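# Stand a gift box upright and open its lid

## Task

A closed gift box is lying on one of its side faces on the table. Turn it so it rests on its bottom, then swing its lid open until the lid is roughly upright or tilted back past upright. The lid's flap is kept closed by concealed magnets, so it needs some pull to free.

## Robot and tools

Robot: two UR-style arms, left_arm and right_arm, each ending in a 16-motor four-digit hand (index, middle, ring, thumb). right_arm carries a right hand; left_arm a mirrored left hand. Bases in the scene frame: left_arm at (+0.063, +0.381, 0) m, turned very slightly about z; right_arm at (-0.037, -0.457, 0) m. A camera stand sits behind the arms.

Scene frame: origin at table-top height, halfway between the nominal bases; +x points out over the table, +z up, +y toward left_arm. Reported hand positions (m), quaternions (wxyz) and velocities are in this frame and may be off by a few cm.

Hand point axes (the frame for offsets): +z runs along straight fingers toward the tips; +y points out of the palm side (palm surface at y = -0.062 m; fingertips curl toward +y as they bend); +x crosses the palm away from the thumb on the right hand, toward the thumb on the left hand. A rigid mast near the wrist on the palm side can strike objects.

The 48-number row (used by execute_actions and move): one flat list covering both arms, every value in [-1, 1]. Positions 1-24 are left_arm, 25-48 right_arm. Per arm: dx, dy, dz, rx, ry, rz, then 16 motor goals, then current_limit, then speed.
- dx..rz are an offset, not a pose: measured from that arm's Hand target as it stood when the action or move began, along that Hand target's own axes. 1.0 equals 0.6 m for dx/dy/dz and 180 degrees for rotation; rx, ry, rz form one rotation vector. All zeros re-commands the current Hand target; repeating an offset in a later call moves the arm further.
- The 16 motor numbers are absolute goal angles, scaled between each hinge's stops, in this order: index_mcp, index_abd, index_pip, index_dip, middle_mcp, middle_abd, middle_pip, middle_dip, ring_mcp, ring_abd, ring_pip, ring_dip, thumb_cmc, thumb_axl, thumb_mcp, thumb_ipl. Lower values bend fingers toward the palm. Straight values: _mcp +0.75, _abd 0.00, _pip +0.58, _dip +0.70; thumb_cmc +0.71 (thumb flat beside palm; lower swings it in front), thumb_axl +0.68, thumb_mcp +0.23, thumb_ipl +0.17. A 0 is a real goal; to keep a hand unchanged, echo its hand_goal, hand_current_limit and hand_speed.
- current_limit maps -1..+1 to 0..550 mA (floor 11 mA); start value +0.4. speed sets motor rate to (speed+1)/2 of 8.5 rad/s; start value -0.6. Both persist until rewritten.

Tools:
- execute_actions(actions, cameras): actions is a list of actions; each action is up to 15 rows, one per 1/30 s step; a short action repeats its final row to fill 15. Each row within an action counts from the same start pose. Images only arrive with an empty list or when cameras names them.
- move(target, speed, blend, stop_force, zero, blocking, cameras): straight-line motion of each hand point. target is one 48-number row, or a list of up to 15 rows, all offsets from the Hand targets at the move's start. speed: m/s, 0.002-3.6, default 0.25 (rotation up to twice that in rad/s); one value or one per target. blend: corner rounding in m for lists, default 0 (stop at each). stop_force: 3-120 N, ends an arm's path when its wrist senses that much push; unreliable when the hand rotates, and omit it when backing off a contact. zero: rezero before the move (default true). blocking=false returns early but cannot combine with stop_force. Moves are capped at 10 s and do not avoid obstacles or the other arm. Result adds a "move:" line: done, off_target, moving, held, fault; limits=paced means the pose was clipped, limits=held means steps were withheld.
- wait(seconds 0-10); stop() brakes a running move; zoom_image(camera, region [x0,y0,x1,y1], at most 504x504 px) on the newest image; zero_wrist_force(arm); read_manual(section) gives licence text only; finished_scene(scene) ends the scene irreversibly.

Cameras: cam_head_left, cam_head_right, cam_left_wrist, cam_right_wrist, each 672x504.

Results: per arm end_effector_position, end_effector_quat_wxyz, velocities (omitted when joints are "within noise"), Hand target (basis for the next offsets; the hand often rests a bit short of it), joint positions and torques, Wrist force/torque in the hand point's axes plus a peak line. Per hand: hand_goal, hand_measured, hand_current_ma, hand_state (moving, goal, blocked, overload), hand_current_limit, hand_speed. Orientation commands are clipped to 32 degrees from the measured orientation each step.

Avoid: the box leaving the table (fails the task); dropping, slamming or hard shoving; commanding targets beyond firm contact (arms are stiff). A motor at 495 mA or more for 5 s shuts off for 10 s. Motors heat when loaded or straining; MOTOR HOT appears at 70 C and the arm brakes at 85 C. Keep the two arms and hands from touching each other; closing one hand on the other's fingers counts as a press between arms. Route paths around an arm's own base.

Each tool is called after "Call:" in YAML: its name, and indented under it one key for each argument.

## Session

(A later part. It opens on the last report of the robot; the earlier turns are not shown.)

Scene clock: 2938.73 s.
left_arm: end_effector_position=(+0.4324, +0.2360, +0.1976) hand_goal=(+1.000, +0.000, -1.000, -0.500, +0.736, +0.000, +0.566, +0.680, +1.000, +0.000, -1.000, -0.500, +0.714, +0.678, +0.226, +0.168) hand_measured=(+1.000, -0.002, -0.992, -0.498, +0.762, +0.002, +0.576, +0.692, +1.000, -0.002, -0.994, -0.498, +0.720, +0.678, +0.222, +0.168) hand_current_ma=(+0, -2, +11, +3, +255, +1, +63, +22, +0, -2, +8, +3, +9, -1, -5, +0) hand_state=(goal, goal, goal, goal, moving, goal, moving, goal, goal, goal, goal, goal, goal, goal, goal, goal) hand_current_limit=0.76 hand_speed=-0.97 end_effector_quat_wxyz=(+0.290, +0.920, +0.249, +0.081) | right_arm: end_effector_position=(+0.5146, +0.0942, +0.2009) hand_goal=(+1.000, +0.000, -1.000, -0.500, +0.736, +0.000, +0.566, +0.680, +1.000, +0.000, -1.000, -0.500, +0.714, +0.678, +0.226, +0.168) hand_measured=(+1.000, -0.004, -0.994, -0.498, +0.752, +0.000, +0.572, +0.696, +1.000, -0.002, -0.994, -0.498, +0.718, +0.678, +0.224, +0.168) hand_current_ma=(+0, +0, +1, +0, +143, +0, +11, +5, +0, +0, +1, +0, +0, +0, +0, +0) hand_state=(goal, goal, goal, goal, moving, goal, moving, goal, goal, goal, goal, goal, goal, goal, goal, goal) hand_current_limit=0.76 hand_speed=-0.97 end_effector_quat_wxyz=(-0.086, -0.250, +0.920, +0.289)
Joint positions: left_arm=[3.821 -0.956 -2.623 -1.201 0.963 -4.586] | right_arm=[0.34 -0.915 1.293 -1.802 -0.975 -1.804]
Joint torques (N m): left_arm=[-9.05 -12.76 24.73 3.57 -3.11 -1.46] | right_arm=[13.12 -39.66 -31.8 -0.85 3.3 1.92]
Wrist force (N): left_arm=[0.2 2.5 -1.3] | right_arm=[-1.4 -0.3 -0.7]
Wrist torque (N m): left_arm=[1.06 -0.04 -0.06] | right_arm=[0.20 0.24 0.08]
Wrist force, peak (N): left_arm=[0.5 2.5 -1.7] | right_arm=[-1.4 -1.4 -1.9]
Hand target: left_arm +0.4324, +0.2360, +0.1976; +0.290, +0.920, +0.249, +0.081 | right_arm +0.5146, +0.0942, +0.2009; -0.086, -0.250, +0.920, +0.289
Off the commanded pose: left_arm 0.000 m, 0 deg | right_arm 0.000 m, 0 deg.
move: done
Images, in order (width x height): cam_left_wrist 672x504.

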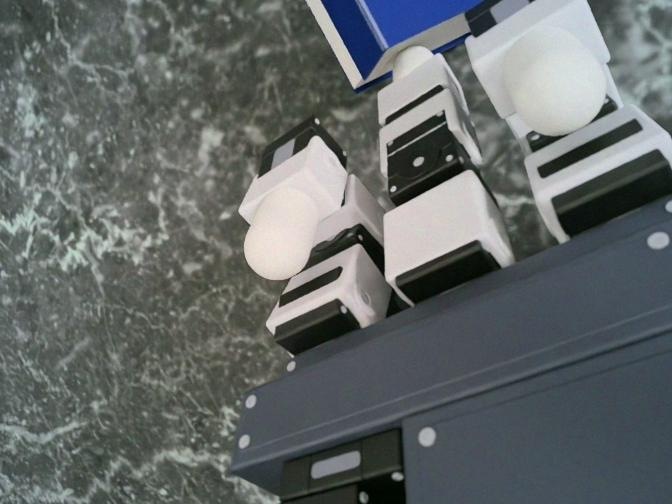

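Call:
wait:
  seconds: 1
  cameras: ["all"]

Call:
zoom_image:
  camera: "cam_head_left"
  region: [220, 160, 370, 300]

Scene clock: 2944.80 s.
left_arm: end_effector_position=(+0.4324, +0.2360, +0.1976) hand_goal=(+1.000, +0.000, -1.000, -0.500, +0.736, +0.000, +0.566, +0.680, +1.000, +0.000, -1.000, -0.500, +0.714, +0.678, +0.226, +0.168) hand_measured=(+1.000, -0.002, -0.992, -0.498, +0.762, +0.002, +0.582, +0.692, +1.000, -0.002, -0.994, -0.498, +0.720, +0.678, +0.222, +0.168) hand_current_ma=(+0, -2, +11, +3, +60, +1, +29, +22, +0, -2, +8, +3, +9, -1, -5, +0) hand_state=(goal, goal, goal, goal, blocked, goal, goal, goal, goal, goal, goal, goal, goal, goal, goal, goal) hand_current_limit=0.76 hand_speed=-0.97 end_effector_quat_wxyz=(+0.290, +0.920, +0.249, +0.081) | right_arm: end_effector_position=(+0.5146, +0.0942, +0.2009) hand_goal=(+1.000, +0.000, -1.000, -0.500, +0.736, +0.000, +0.566, +0.680, +1.000, +0.000, -1.000, -0.500, +0.714, +0.678, +0.226, +0.168) hand_measured=(+1.000, -0.004, -0.994, -0.498, +0.754, +0.000, +0.580, +0.696, +1.000, -0.002, -0.994, -0.498, +0.718, +0.678, +0.224, +0.168) hand_current_ma=(+0, +0, +1, +0, +8, +0, +5, +5, +0, +0, +1, +0, +0, +0, +0, +0) hand_state=(goal, goal, goal, goal, goal, goal, goal, goal, goal, goal, goal, goal, goal, goal, goal, goal) hand_current_limit=0.76 hand_speed=-0.97 end_effector_quat_wxyz=(-0.086, -0.250, +0.920, +0.289)
Joint positions: left_arm=[3.821 -0.956 -2.623 -1.202 0.963 -4.586] | right_arm=[0.34 -0.915 1.293 -1.802 -0.975 -1.804]
Joint torques (N m): left_arm=[-4.26 -11.83 17.05 0.67 -2.94 -1.54] | right_arm=[2.63 -42.29 -30.3 -1.69 0.22 0.85]
Wrist force (N): left_arm=[0.3 3.9 -0.4] | right_arm=[-1.1 0.8 0.2]
Wrist torque (N m): left_arm=[0.87 -0.04 -0.09] | right_arm=[-0.03 0.18 0.13]
Wrist force, peak (N): left_arm=[-0.1 4.3 -0.1] | right_arm=[-1.8 1.0 0.1]
Hand target: left_arm +0.4324, +0.2360, +0.1976; +0.290, +0.920, +0.249, +0.081 | right_arm +0.5146, +0.0942, +0.2009; -0.086, -0.250, +0.920, +0.289
Off the commanded pose: left_arm 0.000 m, 0 deg | right_arm 0.000 m, 0 deg.
wait: 1.00 s; at rest from the start

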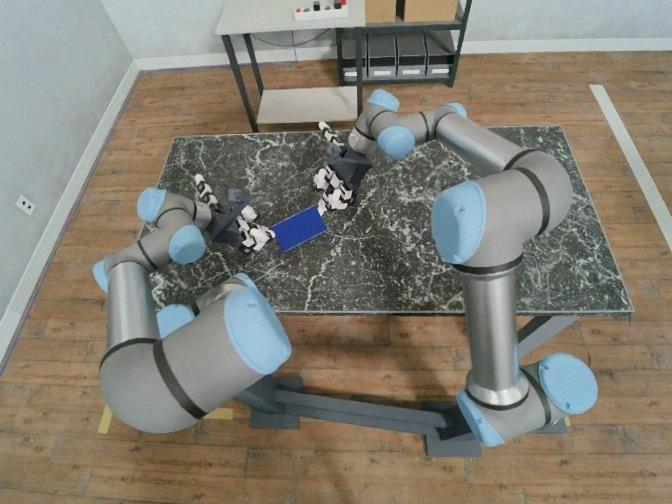

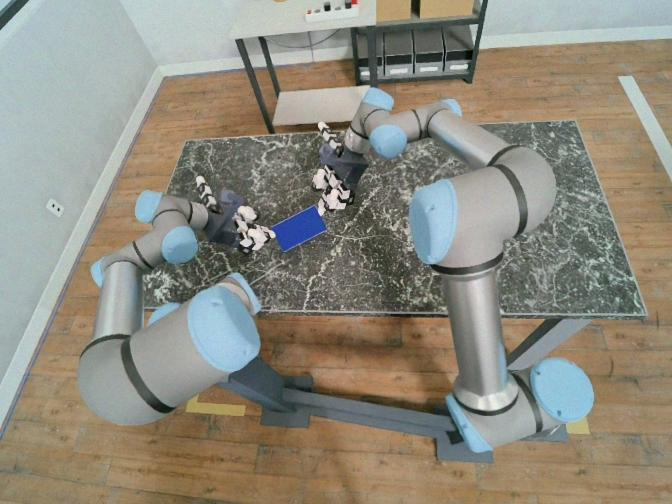

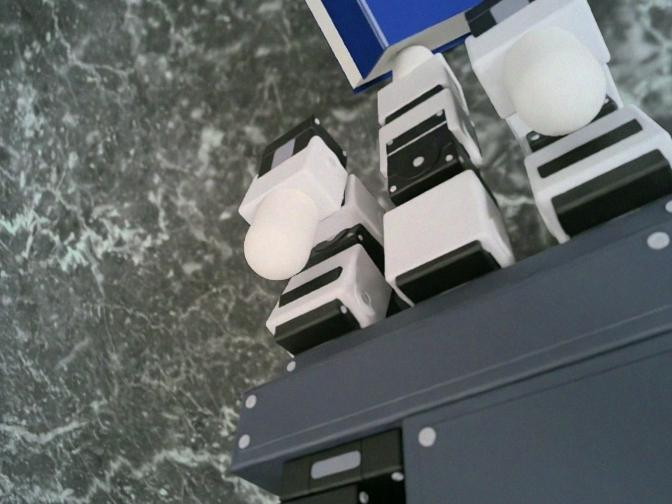

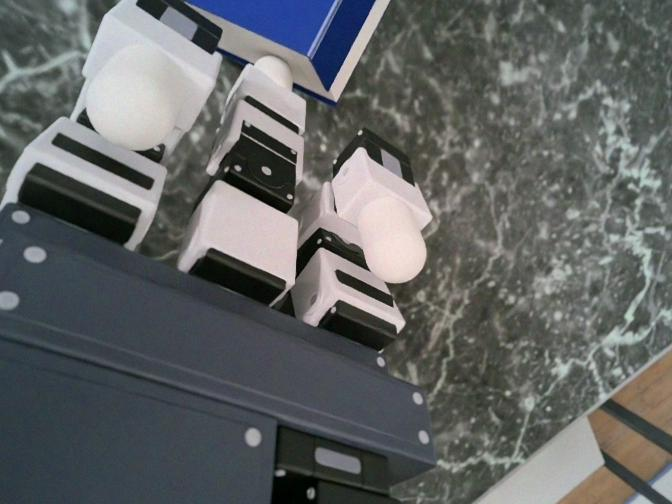

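Scaled by 3.360.

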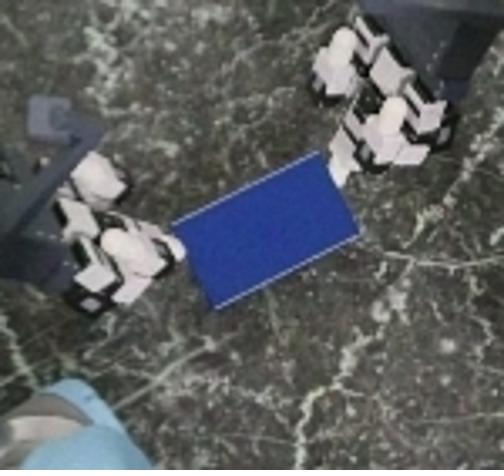

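Call:
move:
  target:
    - [-0.0333,0.001,-0.0014,0,0,0,1,0,-1,-0.5,0.725,0,0.56,0.68,1,0,-1,-0.5,0.714,0.678,0.226,0.168,0.76,-0.9,0.0333,0.001,-0.0014,0,0,0,1,0,-1,-0.5,0.725,0,0.56,0.68,1,0,-1,-0.5,0.714,0.678,0.226,0.168,0.76,-0.9]
    - [-0.07,-0.0048,0.0068,0,0,0,1,0,-1,-0.5,0.725,0,0.56,0.68,1,0,-1,-0.5,0.714,0.678,0.226,0.168,0.76,-0.9,0.07,-0.0048,0.0068,0,0,0,1,0,-1,-0.5,0.725,0,0.56,0.68,1,0,-1,-0.5,0.714,0.678,0.226,0.168,0.76,-0.9]
  speed: 0.03
  blend: [0.005,0]
  cameras: ["all"]

Call:
zoom_image:
  camera: "cam_head_left"
  region: [220, 160, 370, 300]

Scene clock: 2972.77 s.
left_arm: end_effector_position=(+0.3962, +0.2147, +0.1923) hand_goal=(+1.000, +0.000, -1.000, -0.500, +0.726, +0.000, +0.560, +0.680, +1.000, +0.000, -1.000, -0.500, +0.714, +0.678, +0.226, +0.168) hand_measured=(+1.000, -0.002, -0.992, -0.498, +0.746, +0.206, +0.554, +0.664, +1.000, -0.002, -0.994, -0.498, +0.720, +0.678, +0.222, +0.168) hand_current_ma=(+0, -2, +11, +3, +42, +484, -7, -33, +0, -2, +8, +3, +9, -1, -5, +0) hand_state=(goal, goal, goal, goal, goal, blocked, goal, goal, goal, goal, goal, goal, goal, goal, goal, goal) hand_current_limit=0.76 hand_speed=-0.90 end_effector_quat_wxyz=(+0.290, +0.920, +0.250, +0.081) end_effector_velocity=(+0.001, +0.000, +0.000) end_effector_angular_velocity=(+0.001, -0.001, -0.001) | right_arm: end_effector_position=(+0.4784, +0.0727, +0.1965) hand_goal=(+1.000, +0.000, -1.000, -0.500, +0.726, +0.000, +0.560, +0.680, +1.000, +0.000, -1.000, -0.500, +0.714, +0.678, +0.226, +0.168) hand_measured=(+1.000, -0.004, -0.994, -0.498, +0.770, +0.174, +0.580, +0.668, +1.000, -0.002, -0.994, -0.498, +0.718, +0.678, +0.224, +0.168) hand_current_ma=(+0, +0, +1, +0, +42, +369, +8, -3, +0, +0, +1, +0, +0, +0, +0, +0) hand_state=(goal, goal, goal, goal, blocked, blocked, goal, goal, goal, goal, goal, goal, goal, goal, goal, goal) hand_current_limit=0.76 hand_speed=-0.90 end_effector_quat_wxyz=(-0.086, -0.250, +0.920, +0.289) end_effector_velocity=(+0.001, +0.000, +0.000) end_effector_angular_velocity=(-0.001, +0.001, -0.001)
Joint positions: left_arm=[3.847 -0.751 -2.681 -1.367 0.965 -4.554] | right_arm=[0.328 -1.006 1.455 -1.865 -0.976 -1.819]
Joint velocities: left_arm=[0 -0.005 0 0.006 0 0.001] | right_arm=[0 0.003 -0.005 0.002 0 0.001]
Joint torques (N m): left_arm=[-4.35 -19.71 17.99 1.34 -0.29 0.88] | right_arm=[9.28 -24.45 -19.92 2.36 -0.15 -0.87]
Wrist force (N): left_arm=[4.5 1.9 -18.7] | right_arm=[-7.1 -0.9 -20.5]
Wrist torque (N m): left_arm=[2.17 0.38 0.12] | right_arm=[1.66 -0.37 -0.25]
Wrist force, peak (N): left_arm=[5.6 1.6 -21.0] | right_arm=[-7.6 -0.8 -22.5]
Hand target: left_arm +0.3962, +0.2148, +0.1924; +0.290, +0.920, +0.249, +0.081 | right_arm +0.4784, +0.0728, +0.1964; -0.086, -0.250, +0.920, +0.289
Off the commanded pose: left_arm 0.000 m, 0 deg | right_arm 0.000 m, 0 deg.
move: done

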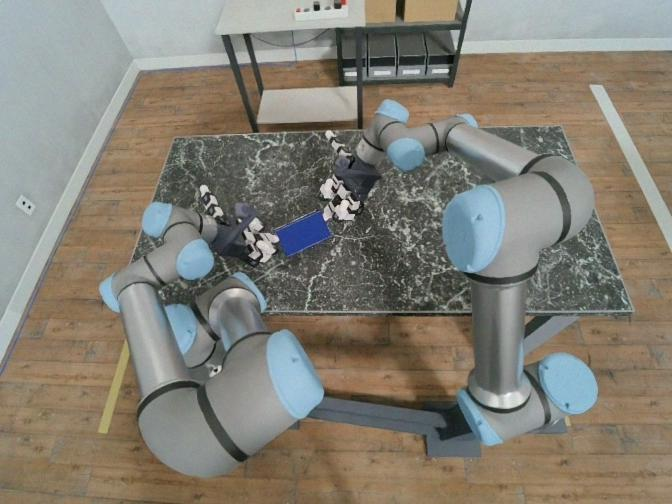

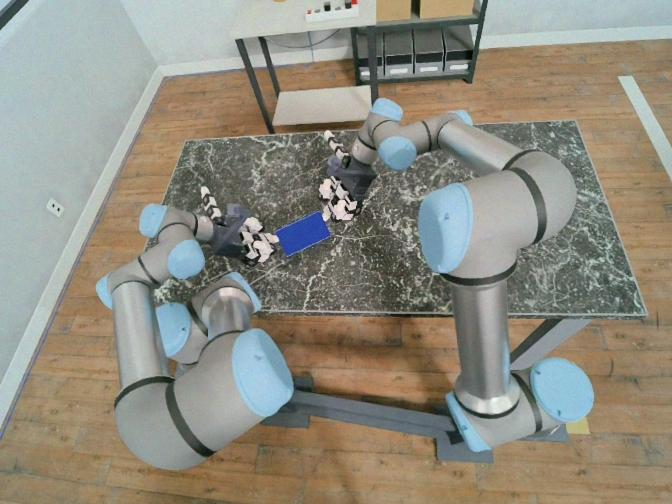

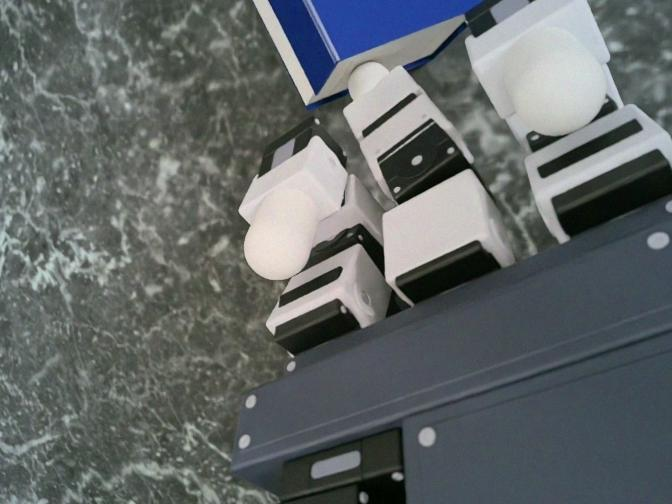

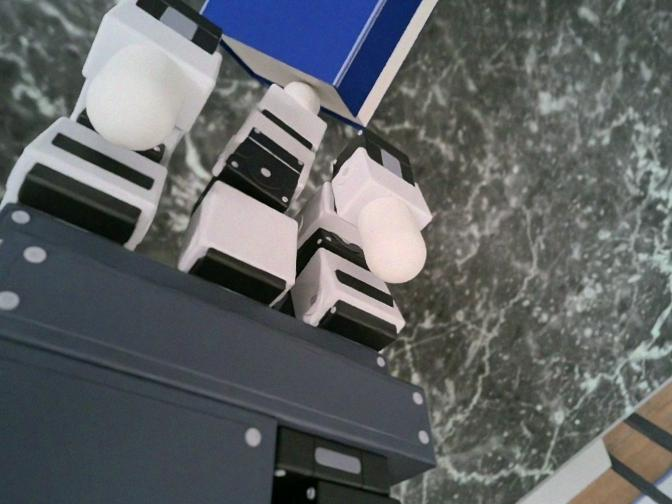

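Scaled by 3.360.

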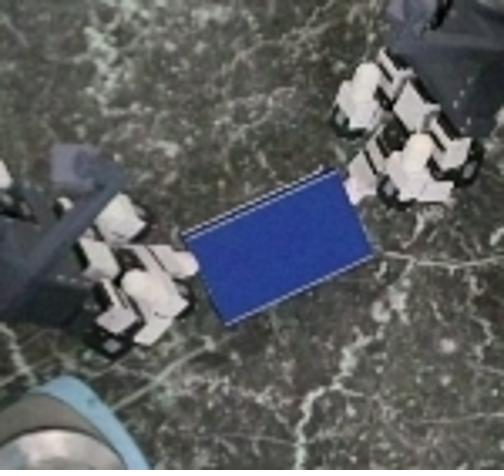

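Call:
move:
  target: [0,0.0077,-0.0109,0,0,0,1,0,-1,-0.5,0.725,0,0.56,0.68,1,0,-1,-0.5,0.714,0.678,0.226,0.168,0.76,-0.9,0,0.0077,-0.0109,0,0,0,1,0,-1,-0.5,0.725,0,0.56,0.68,1,0,-1,-0.5,0.714,0.678,0.226,0.168,0.76,-0.9]
  speed: 0.02
  cameras: ["all"]

Call:
zoom_image:
  camera: "cam_head_left"
  region: [220, 160, 370, 300]

Scene clock: 2986.10 s.
left_arm: end_effector_position=(+0.3962, +0.2147, +0.2005) hand_goal=(+1.000, +0.000, -1.000, -0.500, +0.726, +0.000, +0.560, +0.680, +1.000, +0.000, -1.000, -0.500, +0.714, +0.678, +0.226, +0.168) hand_measured=(+1.000, -0.002, -0.992, -0.498, +0.748, +0.026, +0.566, +0.678, +1.000, -0.002, -0.994, -0.498, +0.720, +0.678, +0.222, +0.168) hand_current_ma=(+0, -2, +11, +3, +47, +46, +10, -2, +0, -2, +8, +3, +9, -1, -5, +0) hand_state=(goal, goal, goal, goal, blocked, blocked, goal, goal, goal, goal, goal, goal, goal, goal, goal, goal) hand_current_limit=0.76 hand_speed=-0.90 end_effector_quat_wxyz=(+0.290, +0.920, +0.249, +0.081) | right_arm: end_effector_position=(+0.4785, +0.0729, +0.2046) hand_goal=(+1.000, +0.000, -1.000, -0.500, +0.726, +0.000, +0.560, +0.680, +1.000, +0.000, -1.000, -0.500, +0.714, +0.678, +0.226, +0.168) hand_measured=(+1.000, -0.004, -0.994, -0.498, +0.772, +0.002, +0.584, +0.694, +1.000, -0.002, -0.994, -0.498, +0.718, +0.678, +0.224, +0.168) hand_current_ma=(+0, +0, +1, +0, +45, +0, +12, +5, +0, +0, +1, +0, +0, +0, +0, +0) hand_state=(goal, goal, goal, goal, blocked, goal, blocked, goal, goal, goal, goal, goal, goal, goal, goal, goal) hand_current_limit=0.76 hand_speed=-0.90 end_effector_quat_wxyz=(-0.086, -0.250, +0.920, +0.289)
Joint positions: left_arm=[3.847 -0.739 -2.662 -1.397 0.965 -4.555] | right_arm=[0.329 -1.014 1.445 -1.848 -0.976 -1.819]
Joint torques (N m): left_arm=[4.43 -17.11 13.76 3.53 -2.46 1.39] | right_arm=[8.43 -40.78 -18.66 -3.36 2.93 1.81]
Wrist force (N): left_arm=[0.7 3.4 -4.5] | right_arm=[-1.5 -0.4 -0.3]
Wrist torque (N m): left_arm=[1.16 -0.07 -0.03] | right_arm=[0.15 0.23 0.10]
Wrist force, peak (N): left_arm=[4.6 1.8 -18.6] | right_arm=[-7.4 -0.9 -21.4]
Hand target: left_arm +0.3962, +0.2147, +0.2004; +0.290, +0.920, +0.249, +0.081 | right_arm +0.4785, +0.0728, +0.2044; -0.086, -0.250, +0.920, +0.289
Off the commanded pose: left_arm 0.000 m, 0 deg | right_arm 0.000 m, 0 deg.
move: done

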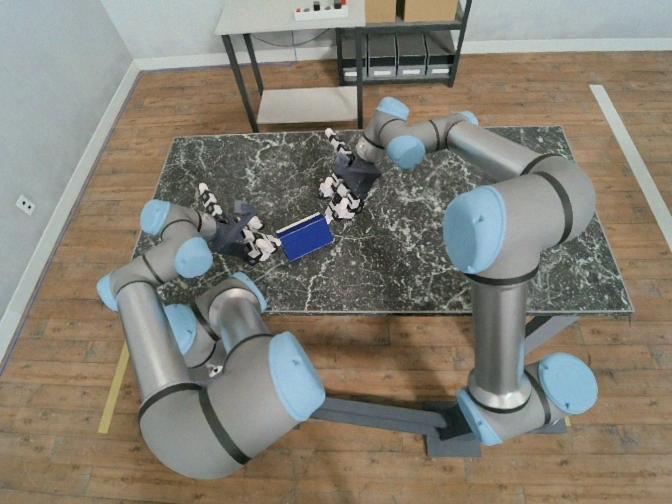

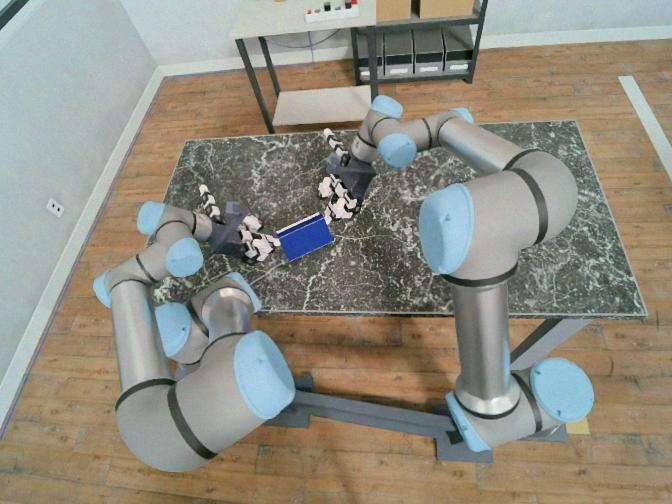

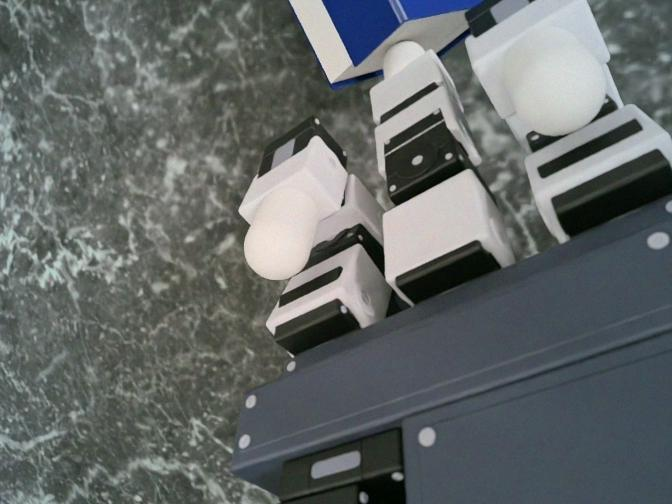

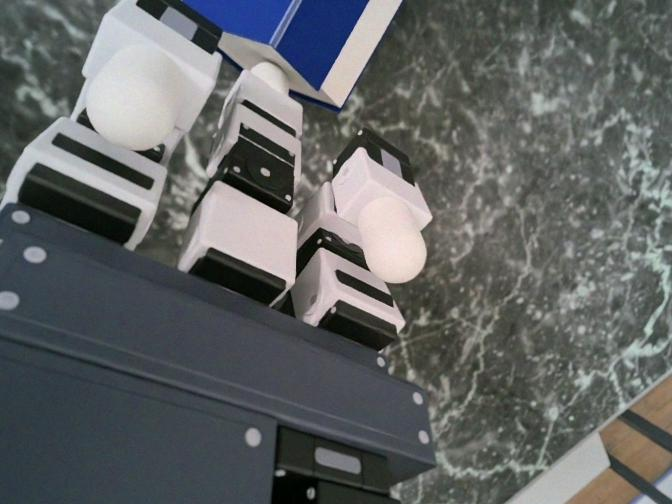

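Scaled by 3.360.

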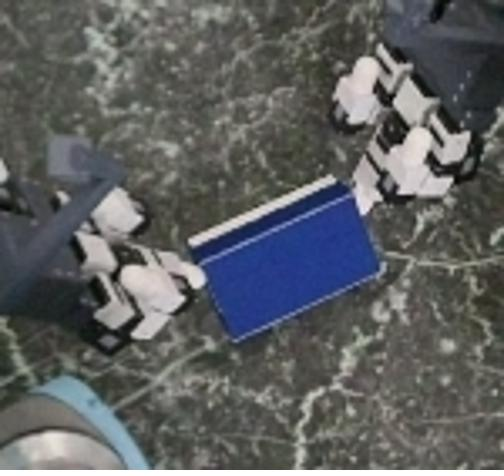

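Call:
move:
  target: [-0.012,0.0096,-0.0137,0,0,0,1,0,-1,-0.5,0.725,0,0.56,0.68,1,0,-1,-0.5,0.714,0.678,0.226,0.168,0.76,-0.9,0.012,0.0096,-0.0137,0,0,0,1,0,-1,-0.5,0.725,0,0.56,0.68,1,0,-1,-0.5,0.714,0.678,0.226,0.168,0.76,-0.9]
  speed: 0.02
  cameras: ["cam_left_wrist","cam_head_left"]

Call:
zoom_image:
  camera: "cam_head_left"
  region: [220, 160, 370, 300]

Scene clock: 2996.70 s.
left_arm: end_effector_position=(+0.3900, +0.2111, +0.2105) hand_goal=(+1.000, +0.000, -1.000, -0.500, +0.726, +0.000, +0.560, +0.680, +1.000, +0.000, -1.000, -0.500, +0.714, +0.678, +0.226, +0.168) hand_measured=(+1.000, -0.002, -0.992, -0.498, +0.748, +0.004, +0.572, +0.684, +1.000, -0.002, -0.994, -0.498, +0.720, +0.678, +0.222, +0.168) hand_current_ma=(+0, -2, +11, +3, +50, +3, +21, +5, +0, -2, +8, +3, +9, -1, -5, +0) hand_state=(goal, goal, goal, goal, blocked, goal, goal, goal, goal, goal, goal, goal, goal, goal, goal, goal) hand_current_limit=0.76 hand_speed=-0.90 end_effector_quat_wxyz=(+0.290, +0.920, +0.249, +0.081) end_effector_velocity=(+0.001, +0.000, -0.001) end_effector_angular_velocity=(+0.001, -0.002, +0.000) | right_arm: end_effector_position=(+0.4723, +0.0692, +0.2146) hand_goal=(+1.000, +0.000, -1.000, -0.500, +0.726, +0.000, +0.560, +0.680, +1.000, +0.000, -1.000, -0.500, +0.714, +0.678, +0.226, +0.168) hand_measured=(+1.000, -0.004, -0.994, -0.498, +0.772, +0.000, +0.584, +0.694, +1.000, -0.002, -0.994, -0.498, +0.718, +0.678, +0.224, +0.168) hand_current_ma=(+0, +0, +1, +0, +45, +0, +12, +5, +0, +0, +1, +0, +0, +0, +0, +0) hand_state=(goal, goal, goal, goal, blocked, goal, blocked, goal, goal, goal, goal, goal, goal, goal, goal, goal) hand_current_limit=0.76 hand_speed=-0.90 end_effector_quat_wxyz=(-0.086, -0.250, +0.920, +0.289)
Joint positions: left_arm=[3.853 -0.689 -2.643 -1.471 0.965 -4.547] | right_arm=[0.326 -1.039 1.457 -1.833 -0.977 -1.821]
Joint velocities: left_arm=[0 -0.003 -0.002 0.007 0 0.001] | right_arm=[within noise]
Joint torques (N m): left_arm=[4.45 -19.12 14.37 4.25 0.05 1.45] | right_arm=[-7.03 -34.46 -24 -3.13 -0.1 -1.81]
Wrist force (N): left_arm=[0.0 3.4 -0.2] | right_arm=[-1.8 1.3 0.0]
Wrist torque (N m): left_arm=[0.81 0.00 -0.11] | right_arm=[0.08 0.24 0.11]
Wrist force, peak (N): left_arm=[0.7 3.9 -5.1] | right_arm=[-1.8 1.3 0.0]
Hand target: left_arm +0.3900, +0.2111, +0.2104; +0.290, +0.920, +0.249, +0.081 | right_arm +0.4724, +0.0692, +0.2146; -0.086, -0.250, +0.920, +0.289
Off the commanded pose: left_arm 0.000 m, 0 deg | right_arm 0.000 m, 0 deg.
move: done
Images, in order (width x height): cam_head_left 672x504, cam_left_wrist 672x504.

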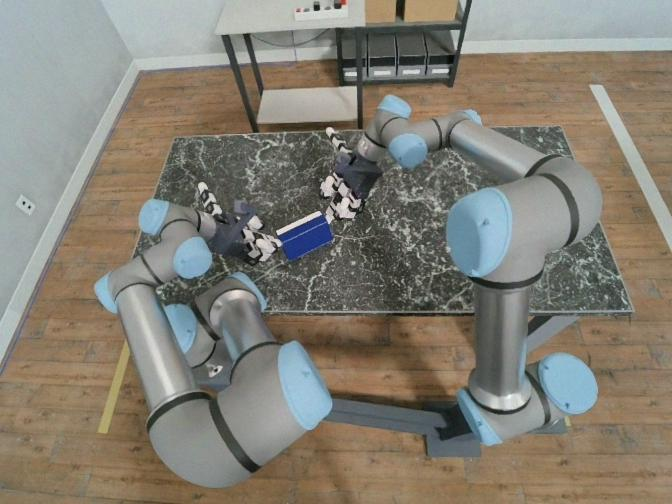

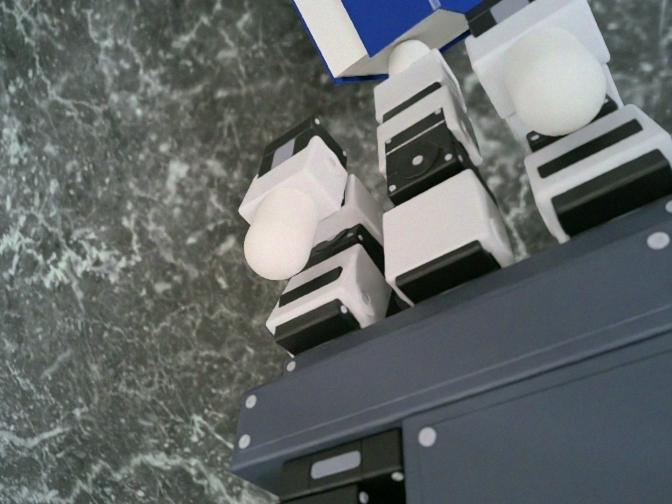

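Scaled by 3.360.

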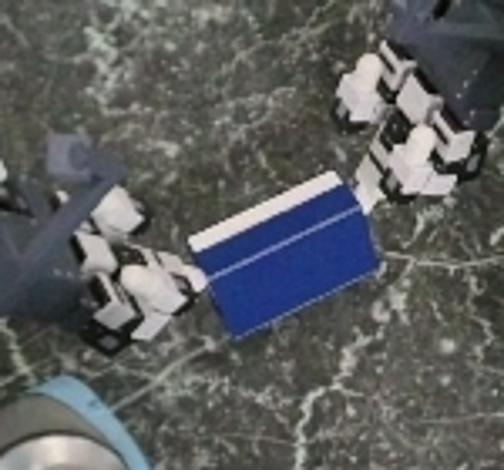

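Call:
move:
  target: [-0.017,-0.0077,0.0109,0,0,0,1,0,-1,-0.5,0.73,0,0.56,0.68,1,0,-1,-0.5,0.714,0.678,0.226,0.168,0.76,-0.9,0.017,-0.0077,0.0109,0,0,0,1,0,-1,-0.5,0.73,0,0.56,0.68,1,0,-1,-0.5,0.714,0.678,0.226,0.168,0.76,-0.9]
  speed: 0.015
  cameras: ["cam_left_wrist","cam_head_left"]

Call:
zoom_image:
  camera: "cam_head_left"
  region: [220, 160, 370, 300]

Scene clock: 3013.50 s.
left_arm: end_effector_position=(+0.3811, +0.2059, +0.2023) hand_goal=(+1.000, +0.000, -1.000, -0.500, +0.730, +0.000, +0.560, +0.680, +1.000, +0.000, -1.000, -0.500, +0.714, +0.678, +0.226, +0.168) hand_measured=(+1.000, -0.002, -0.992, -0.498, +0.750, +0.004, +0.572, +0.684, +1.000, -0.002, -0.994, -0.498, +0.720, +0.678, +0.222, +0.168) hand_current_ma=(+0, -2, +11, +3, +43, +3, +21, +5, +0, -2, +8, +3, +9, -1, -5, +0) hand_state=(goal, goal, goal, goal, goal, goal, goal, goal, goal, goal, goal, goal, goal, goal, goal, goal) hand_current_limit=0.76 hand_speed=-0.90 end_effector_quat_wxyz=(+0.290, +0.920, +0.250, +0.081) | right_arm: end_effector_position=(+0.4635, +0.0639, +0.2067) hand_goal=(+1.000, +0.000, -1.000, -0.500, +0.730, +0.000, +0.560, +0.680, +1.000, +0.000, -1.000, -0.500, +0.714, +0.678, +0.226, +0.168) hand_measured=(+1.000, -0.004, -0.994, -0.498, +0.772, +0.000, +0.584, +0.694, +1.000, -0.002, -0.994, -0.498, +0.718, +0.678, +0.224, +0.168) hand_current_ma=(+0, +0, +1, +0, +37, +0, +11, +5, +0, +0, +1, +0, +0, +0, +0, +0) hand_state=(goal, goal, goal, goal, blocked, goal, blocked, goal, goal, goal, goal, goal, goal, goal, goal, goal) hand_current_limit=0.76 hand_speed=-0.90 end_effector_quat_wxyz=(-0.086, -0.250, +0.920, +0.289)
Joint positions: left_arm=[3.863 -0.64 -2.669 -1.501 0.966 -4.535] | right_arm=[0.323 -1.054 1.503 -1.862 -0.977 -1.825]
Joint torques (N m): left_arm=[3.6 -20.95 25.54 3.3 0.1 1.24] | right_arm=[-6.93 -39.9 -31.85 -1.17 0 -1.8]
Wrist force (N): left_arm=[0.4 3.5 -0.3] | right_arm=[-1.4 1.1 0.1]
Wrist torque (N m): left_arm=[0.82 -0.05 -0.08] | right_arm=[0.02 0.24 0.10]
Wrist force, peak (N): left_arm=[0.5 3.9 -0.4] | right_arm=[-2.0 1.3 0.1]
Hand target: left_arm +0.3812, +0.2059, +0.2024; +0.290, +0.920, +0.249, +0.081 | right_arm +0.4635, +0.0640, +0.2067; -0.086, -0.250, +0.920, +0.289
Off the commanded pose: left_arm 0.000 m, 0 deg | right_arm 0.000 m, 0 deg.
move: done
Images, in order (width x height): cam_head_left 672x504, cam_left_wrist 672x504.

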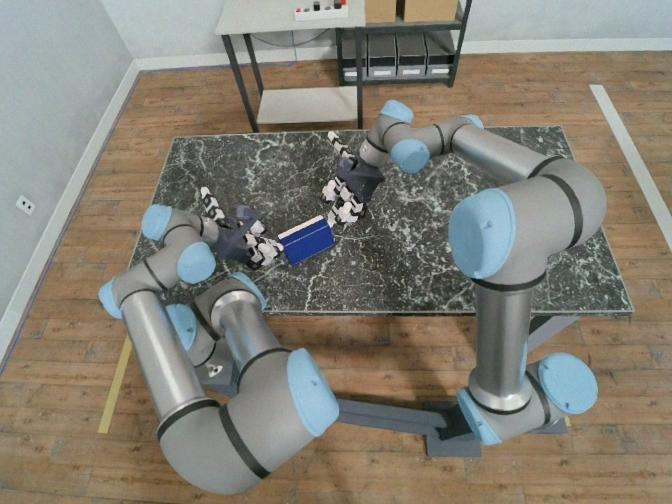

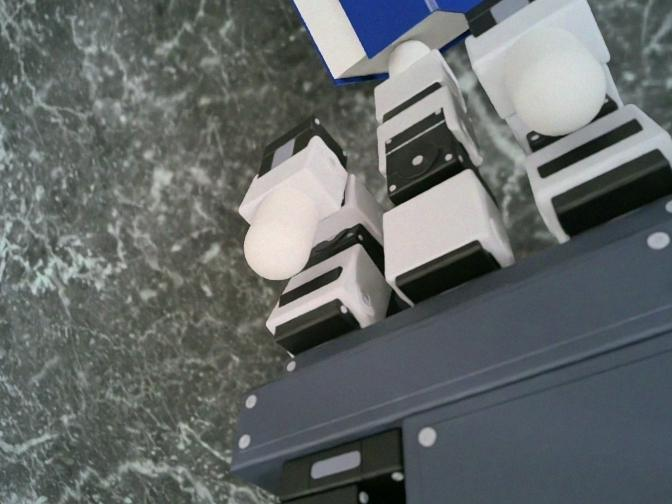

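Scaled by 3.360.

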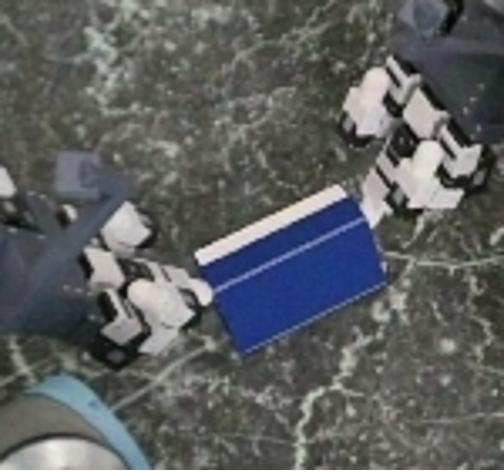

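Call:
move:
  target: [0,-0.0191,0.0273,0,0,0,1,0,-1,-0.5,0.73,0,0.56,0.68,1,0,-1,-0.5,0.714,0.678,0.226,0.168,0.76,-0.9,0,-0.0191,0.0273,0,0,0,1,0,-1,-0.5,0.73,0,0.56,0.68,1,0,-1,-0.5,0.714,0.678,0.226,0.168,0.76,-0.9]
  speed: 0.01
  stop_force: 3
  cameras: ["cam_left_wrist","cam_head_left"]

Call:
zoom_image:
  camera: "cam_head_left"
  region: [220, 160, 370, 300]

Scene clock: 3024.83 s.
left_arm: end_effector_position=(+0.3812, +0.2059, +0.1991) hand_goal=(+1.000, +0.000, -1.000, -0.500, +0.730, +0.000, +0.560, +0.680, +1.000, +0.000, -1.000, -0.500, +0.714, +0.678, +0.226, +0.168) hand_measured=(+1.000, -0.002, -0.992, -0.498, +0.746, -0.010, +0.566, +0.680, +1.000, -0.002, -0.994, -0.498, +0.720, +0.678, +0.222, +0.168) hand_current_ma=(+0, -2, +11, +3, +32, -14, +9, +0, +0, -2, +8, +3, +9, -1, -5, +0) hand_state=(goal, goal, goal, goal, goal, goal, goal, goal, goal, goal, goal, goal, goal, goal, goal, goal) hand_current_limit=0.76 hand_speed=-0.90 end_effector_quat_wxyz=(+0.290, +0.920, +0.249, +0.081) | right_arm: end_effector_position=(+0.4635, +0.0639, +0.2020) hand_goal=(+1.000, +0.000, -1.000, -0.500, +0.730, +0.000, +0.560, +0.680, +1.000, +0.000, -1.000, -0.500, +0.714, +0.678, +0.226, +0.168) hand_measured=(+1.000, -0.004, -0.994, -0.498, +0.776, -0.010, +0.584, +0.692, +1.000, -0.002, -0.994, -0.498, +0.718, +0.678, +0.224, +0.168) hand_current_ma=(+0, +0, +1, +0, +44, -2, +13, +3, +0, +0, +1, +0, +0, +0, +0, +0) hand_state=(goal, goal, goal, goal, blocked, goal, blocked, goal, goal, goal, goal, goal, goal, goal, goal, goal) hand_current_limit=0.76 hand_speed=-0.90 end_effector_quat_wxyz=(-0.086, -0.250, +0.920, +0.289)
Joint positions: left_arm=[3.863 -0.643 -2.677 -1.49 0.966 -4.535] | right_arm=[0.323 -1.049 1.508 -1.872 -0.977 -1.825]
Joint torques (N m): left_arm=[-3.96 -6.47 27.05 3.18 -2.3 0.26] | right_arm=[9.61 -50.42 -31.14 -1.92 2.38 0.71]
Wrist force (N): left_arm=[0.0 3.6 -2.3] | right_arm=[-1.5 0.2 -1.5]
Wrist torque (N m): left_arm=[1.00 -0.14 -0.10] | right_arm=[0.18 0.36 0.08]
Wrist force, peak (N): left_arm=[-0.3 4.4 -3.5] | right_arm=[-1.0 0.3 -4.8]
Hand target: left_arm +0.3812, +0.2059, +0.1991; +0.290, +0.920, +0.249, +0.081 (not the last commanded pose) | right_arm +0.4635, +0.0639, +0.2020; -0.086, -0.250, +0.920, +0.289 (not the last commanded pose)
Off the commanded pose: left_arm 0.017 m, 0 deg | right_arm 0.015 m, 0 deg.
move: contact (left_arm, right_arm)
Images, in order (width x height): cam_head_left 672x504, cam_left_wrist 672x504.

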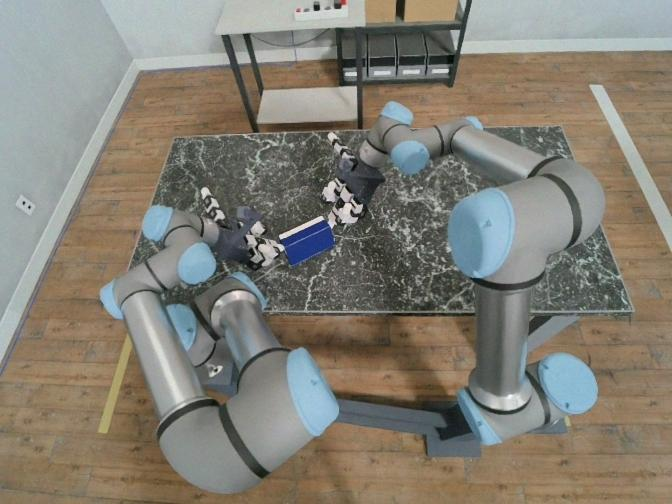

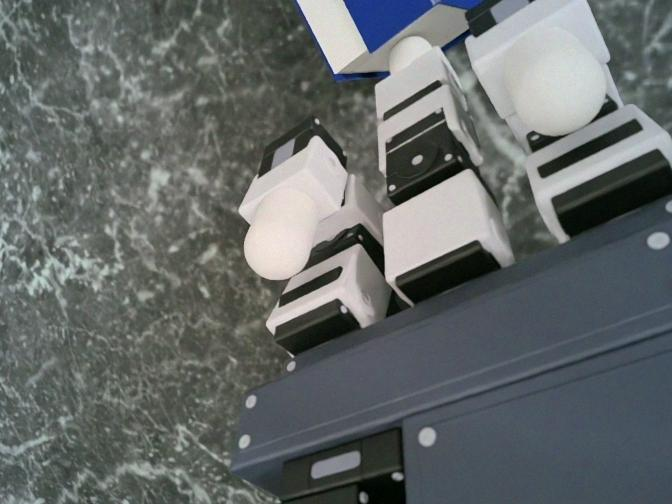

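Scaled by 3.360.

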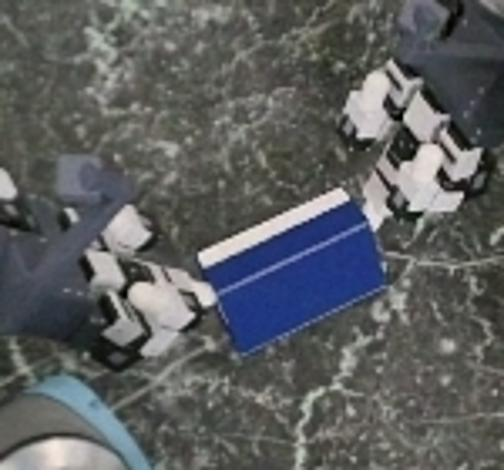

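Call:
move:
  target:
    - [-0.02,0,0,0,0,0,1,0,-1,-0.5,0.73,0,0.56,0.68,1,0,-1,-0.5,0.714,0.678,0.226,0.168,0.76,-0.9,0.02,0,0,0,0,0,1,0,-1,-0.5,0.73,0,0.56,0.68,1,0,-1,-0.5,0.714,0.678,0.226,0.168,0.76,-0.9]
    - [-0.02,0,0,0,0,0,1,0,-1,-0.5,0.78,0,0.577,0.696,1,0,-1,-0.5,0.714,0.678,0.226,0.168,0.76,-0.98,0.02,0,0,0,0,0,1,0,-1,-0.5,0.81,0,0.59,0.696,1,0,-1,-0.5,0.714,0.678,0.226,0.168,0.76,-0.98]
  speed: 0.015
  cameras: ["cam_left_wrist","cam_head_left"]

Call:
zoom_image:
  camera: "cam_head_left"
  region: [220, 160, 370, 300]

Scene clock: 3039.80 s.
left_arm: end_effector_position=(+0.3708, +0.1999, +0.1991) hand_goal=(+1.000, +0.000, -1.000, -0.500, +0.780, +0.000, +0.578, +0.696, +1.000, +0.000, -1.000, -0.500, +0.714, +0.678, +0.226, +0.168) hand_measured=(+1.000, -0.002, -0.992, -0.498, +0.782, -0.002, +0.576, +0.694, +1.000, -0.002, -0.994, -0.498, +0.720, +0.678, +0.222, +0.168) hand_current_ma=(+0, -2, +11, +3, +2, -2, -1, -2, +0, -2, +8, +3, +9, -1, -5, +0) hand_state=(goal, goal, goal, goal, goal, goal, goal, goal, goal, goal, goal, goal, goal, goal, goal, goal) hand_current_limit=0.76 hand_speed=-0.98 end_effector_quat_wxyz=(+0.290, +0.920, +0.249, +0.081) | right_arm: end_effector_position=(+0.4532, +0.0578, +0.2022) hand_goal=(+1.000, +0.000, -1.000, -0.500, +0.810, +0.000, +0.590, +0.696, +1.000, +0.000, -1.000, -0.500, +0.714, +0.678, +0.226, +0.168) hand_measured=(+1.000, -0.004, -0.994, -0.498, +0.812, -0.002, +0.588, +0.696, +1.000, -0.002, -0.994, -0.498, +0.718, +0.678, +0.224, +0.168) hand_current_ma=(+0, +0, +1, +0, +0, +0, +0, +0, +0, +0, +1, +0, +0, +0, +0, +0) hand_state=(goal, goal, goal, goal, goal, goal, goal, goal, goal, goal, goal, goal, goal, goal, goal, goal) hand_current_limit=0.76 hand_speed=-0.98 end_effector_quat_wxyz=(-0.086, -0.250, +0.920, +0.289)
Joint positions: left_arm=[3.876 -0.572 -2.682 -1.565 0.967 -4.52] | right_arm=[0.319 -1.075 1.549 -1.884 -0.978 -1.83]
Joint torques (N m): left_arm=[-8.35 -22.81 25.55 4.05 -2.6 -1.49] | right_arm=[9.88 -32.86 -31.06 -0.92 1.12 1.72]
Wrist force (N): left_arm=[0.3 4.2 -0.3] | right_arm=[-1.3 2.0 0.2]
Wrist torque (N m): left_arm=[0.73 -0.05 -0.10] | right_arm=[-0.04 0.16 0.17]
Wrist force, peak (N): left_arm=[0.2 4.8 -0.3] | right_arm=[-1.8 1.9 0.4]
Hand target: left_arm +0.3708, +0.1999, +0.1991; +0.290, +0.920, +0.249, +0.081 | right_arm +0.4532, +0.0578, +0.2022; -0.086, -0.250, +0.920, +0.289
Off the commanded pose: left_arm 0.000 m, 0 deg | right_arm 0.000 m, 0 deg.
move: done
Images, in order (width x height): cam_head_left 672x504, cam_left_wrist 672x504.

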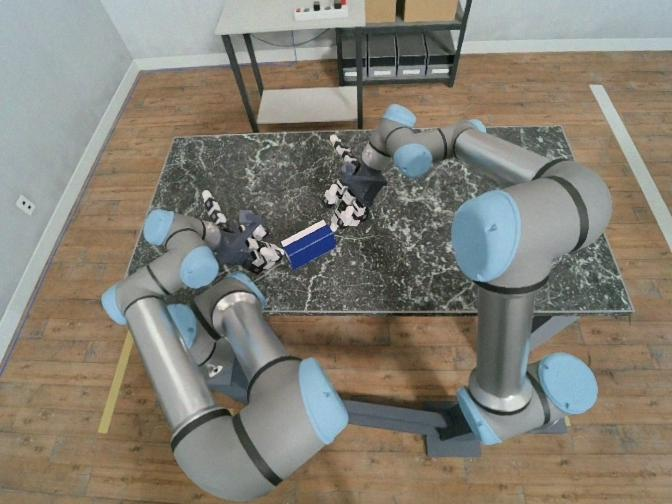

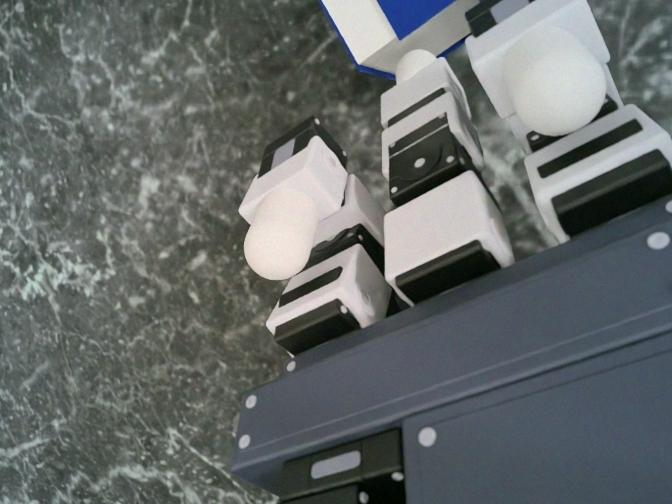

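Scaled by 3.360.

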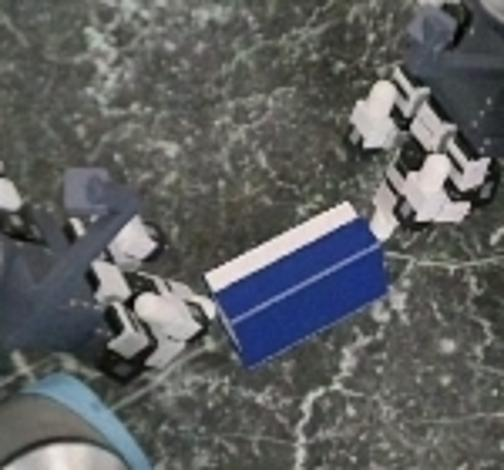

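Call:
move:
  target:
    - [0.0833,-0.0137,-0.1723,0,0,0,1,0,-1,-0.5,0.85,0,0.577,0.696,1,0,-1,-0.5,0.714,0.678,0.226,0.168,0.76,-0.7,0,-0.0053,-0.1665,0,0,0,1,0,-1,-0.5,0.85,0,0.59,0.696,1,0,-1,-0.5,0.714,0.678,0.226,0.168,0.76,-0.7]
    - [0.2317,0.1843,-0.0337,-0.1087,-0.3708,0.3396,0.753,0,0.504,0.551,0.753,0,0.504,0.551,0.753,0,0.504,0.551,0.714,0.678,0.226,0.168,0.76,-0.7,-0.1083,-0.0013,-0.123,0.1524,-0.1524,0.483,1,0,0.577,0.696,1,0,0.577,0.696,0.75,0,0.577,0.696,0.714,0.678,0.226,0.168,0.76,-0.7]
  speed: [0.1,0.25]
  blend: [0.02,0]
  cameras: ["all"]

Call:
zoom_image:
  camera: "cam_head_left"
  region: [220, 160, 370, 300]

Scene clock: 3169.60 s.
left_arm: end_effector_position=(+0.5304, +0.2020, +0.2797) hand_goal=(+0.754, +0.000, +0.504, +0.552, +0.754, +0.000, +0.504, +0.552, +0.754, +0.000, +0.504, +0.552, +0.714, +0.678, +0.226, +0.168) hand_measured=(+0.772, -0.002, +0.504, +0.550, +0.770, -0.002, +0.512, +0.556, +0.772, -0.002, +0.504, +0.550, +0.720, +0.678, +0.222, +0.168) hand_current_ma=(+37, -2, +0, -3, +33, -2, +10, +4, +36, -2, +0, -3, +9, -1, -5, +0) hand_state=(goal, goal, goal, goal, goal, goal, goal, goal, goal, goal, goal, goal, goal, goal, goal, goal) hand_current_limit=0.76 hand_speed=-0.70 end_effector_quat_wxyz=(+0.432, +0.753, -0.430, -0.247) | right_arm: end_effector_position=(+0.5317, +0.0543, +0.2613) hand_goal=(+1.000, +0.000, +0.578, +0.696, +1.000, +0.000, +0.578, +0.696, +0.750, +0.000, +0.578, +0.696, +0.714, +0.678, +0.226, +0.168) hand_measured=(+0.998, -0.004, +0.574, +0.694, +0.990, -0.002, +0.580, +0.696, +0.752, -0.002, +0.574, +0.694, +0.716, +0.678, +0.224, +0.168) hand_current_ma=(+0, +0, -1, +0, -3, +0, +0, +0, +0, +0, +0, +0, +0, +0, +0, +0) hand_state=(goal, goal, goal, goal, goal, goal, goal, goal, goal, goal, goal, goal, goal, goal, goal, goal) hand_current_limit=0.76 hand_speed=-0.70 end_effector_quat_wxyz=(-0.003, +0.496, +0.869, -0.006)
Joint positions: left_arm=[3.333 -2.127 -1.318 -2.276 1.239 -3.344] | right_arm=[0.593 -1.112 1.24 -1.686 -1.57 0.06]
Joint torques (N m): left_arm=[6.69 36.04 24.34 -1.88 -0.42 1.82] | right_arm=[-9.69 -50.66 -30.45 -1.39 -1.15 2.03]
Wrist force (N): left_arm=[0.7 4.0 0.0] | right_arm=[-1.7 0.9 -0.2]
Wrist torque (N m): left_arm=[0.78 -0.10 0.06] | right_arm=[0.17 0.20 -0.06]
Wrist force, peak (N): left_arm=[0.3 4.9 -0.5] | right_arm=[-2.1 1.9 0.9]
Hand target: left_arm +0.5304, +0.2020, +0.2797; +0.432, +0.753, -0.430, -0.247 | right_arm +0.5317, +0.0543, +0.2613; -0.003, +0.496, +0.869, -0.006
Off the commanded pose: left_arm 0.000 m, 0 deg | right_arm 0.000 m, 0 deg.
move: done

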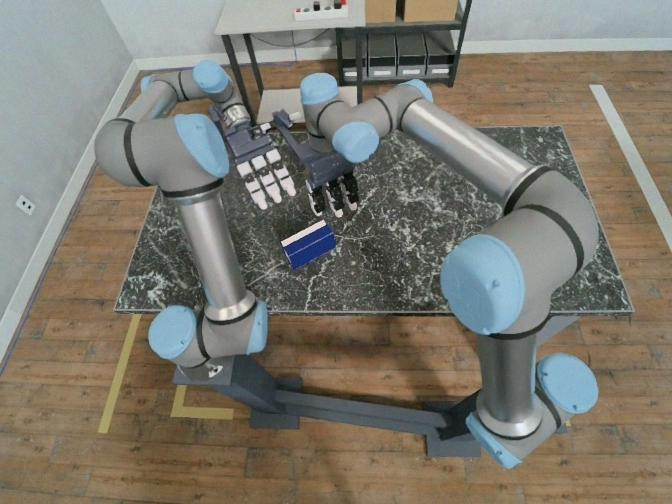

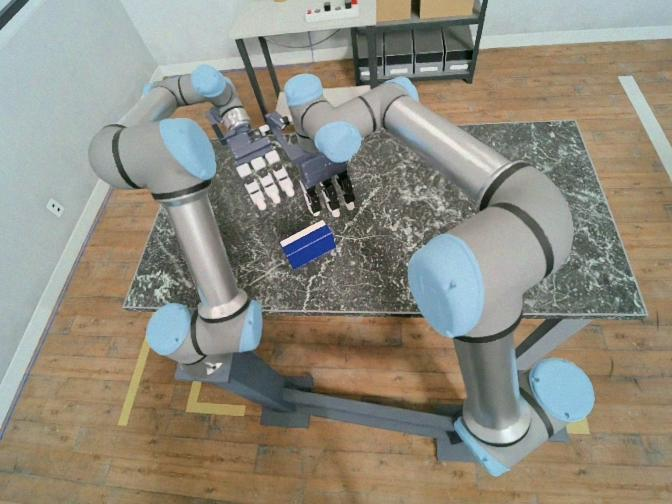

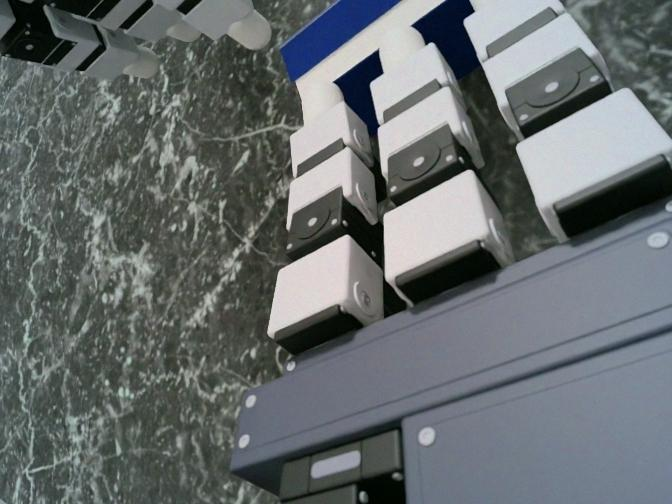

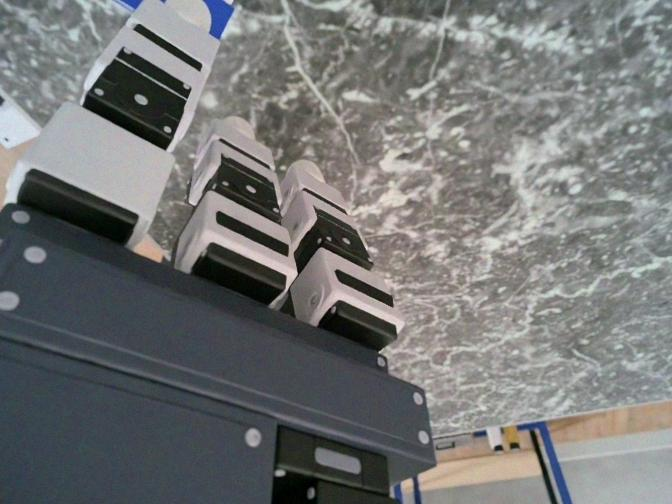

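Scaled by 3.360.

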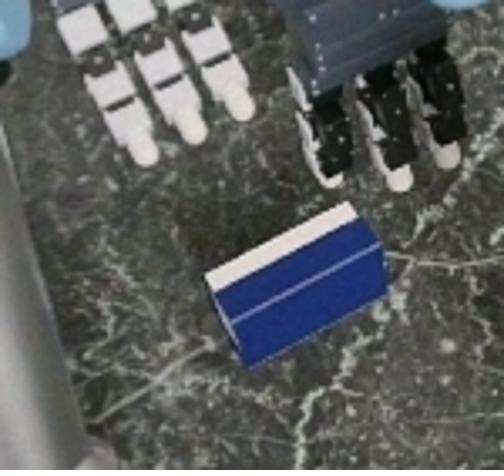

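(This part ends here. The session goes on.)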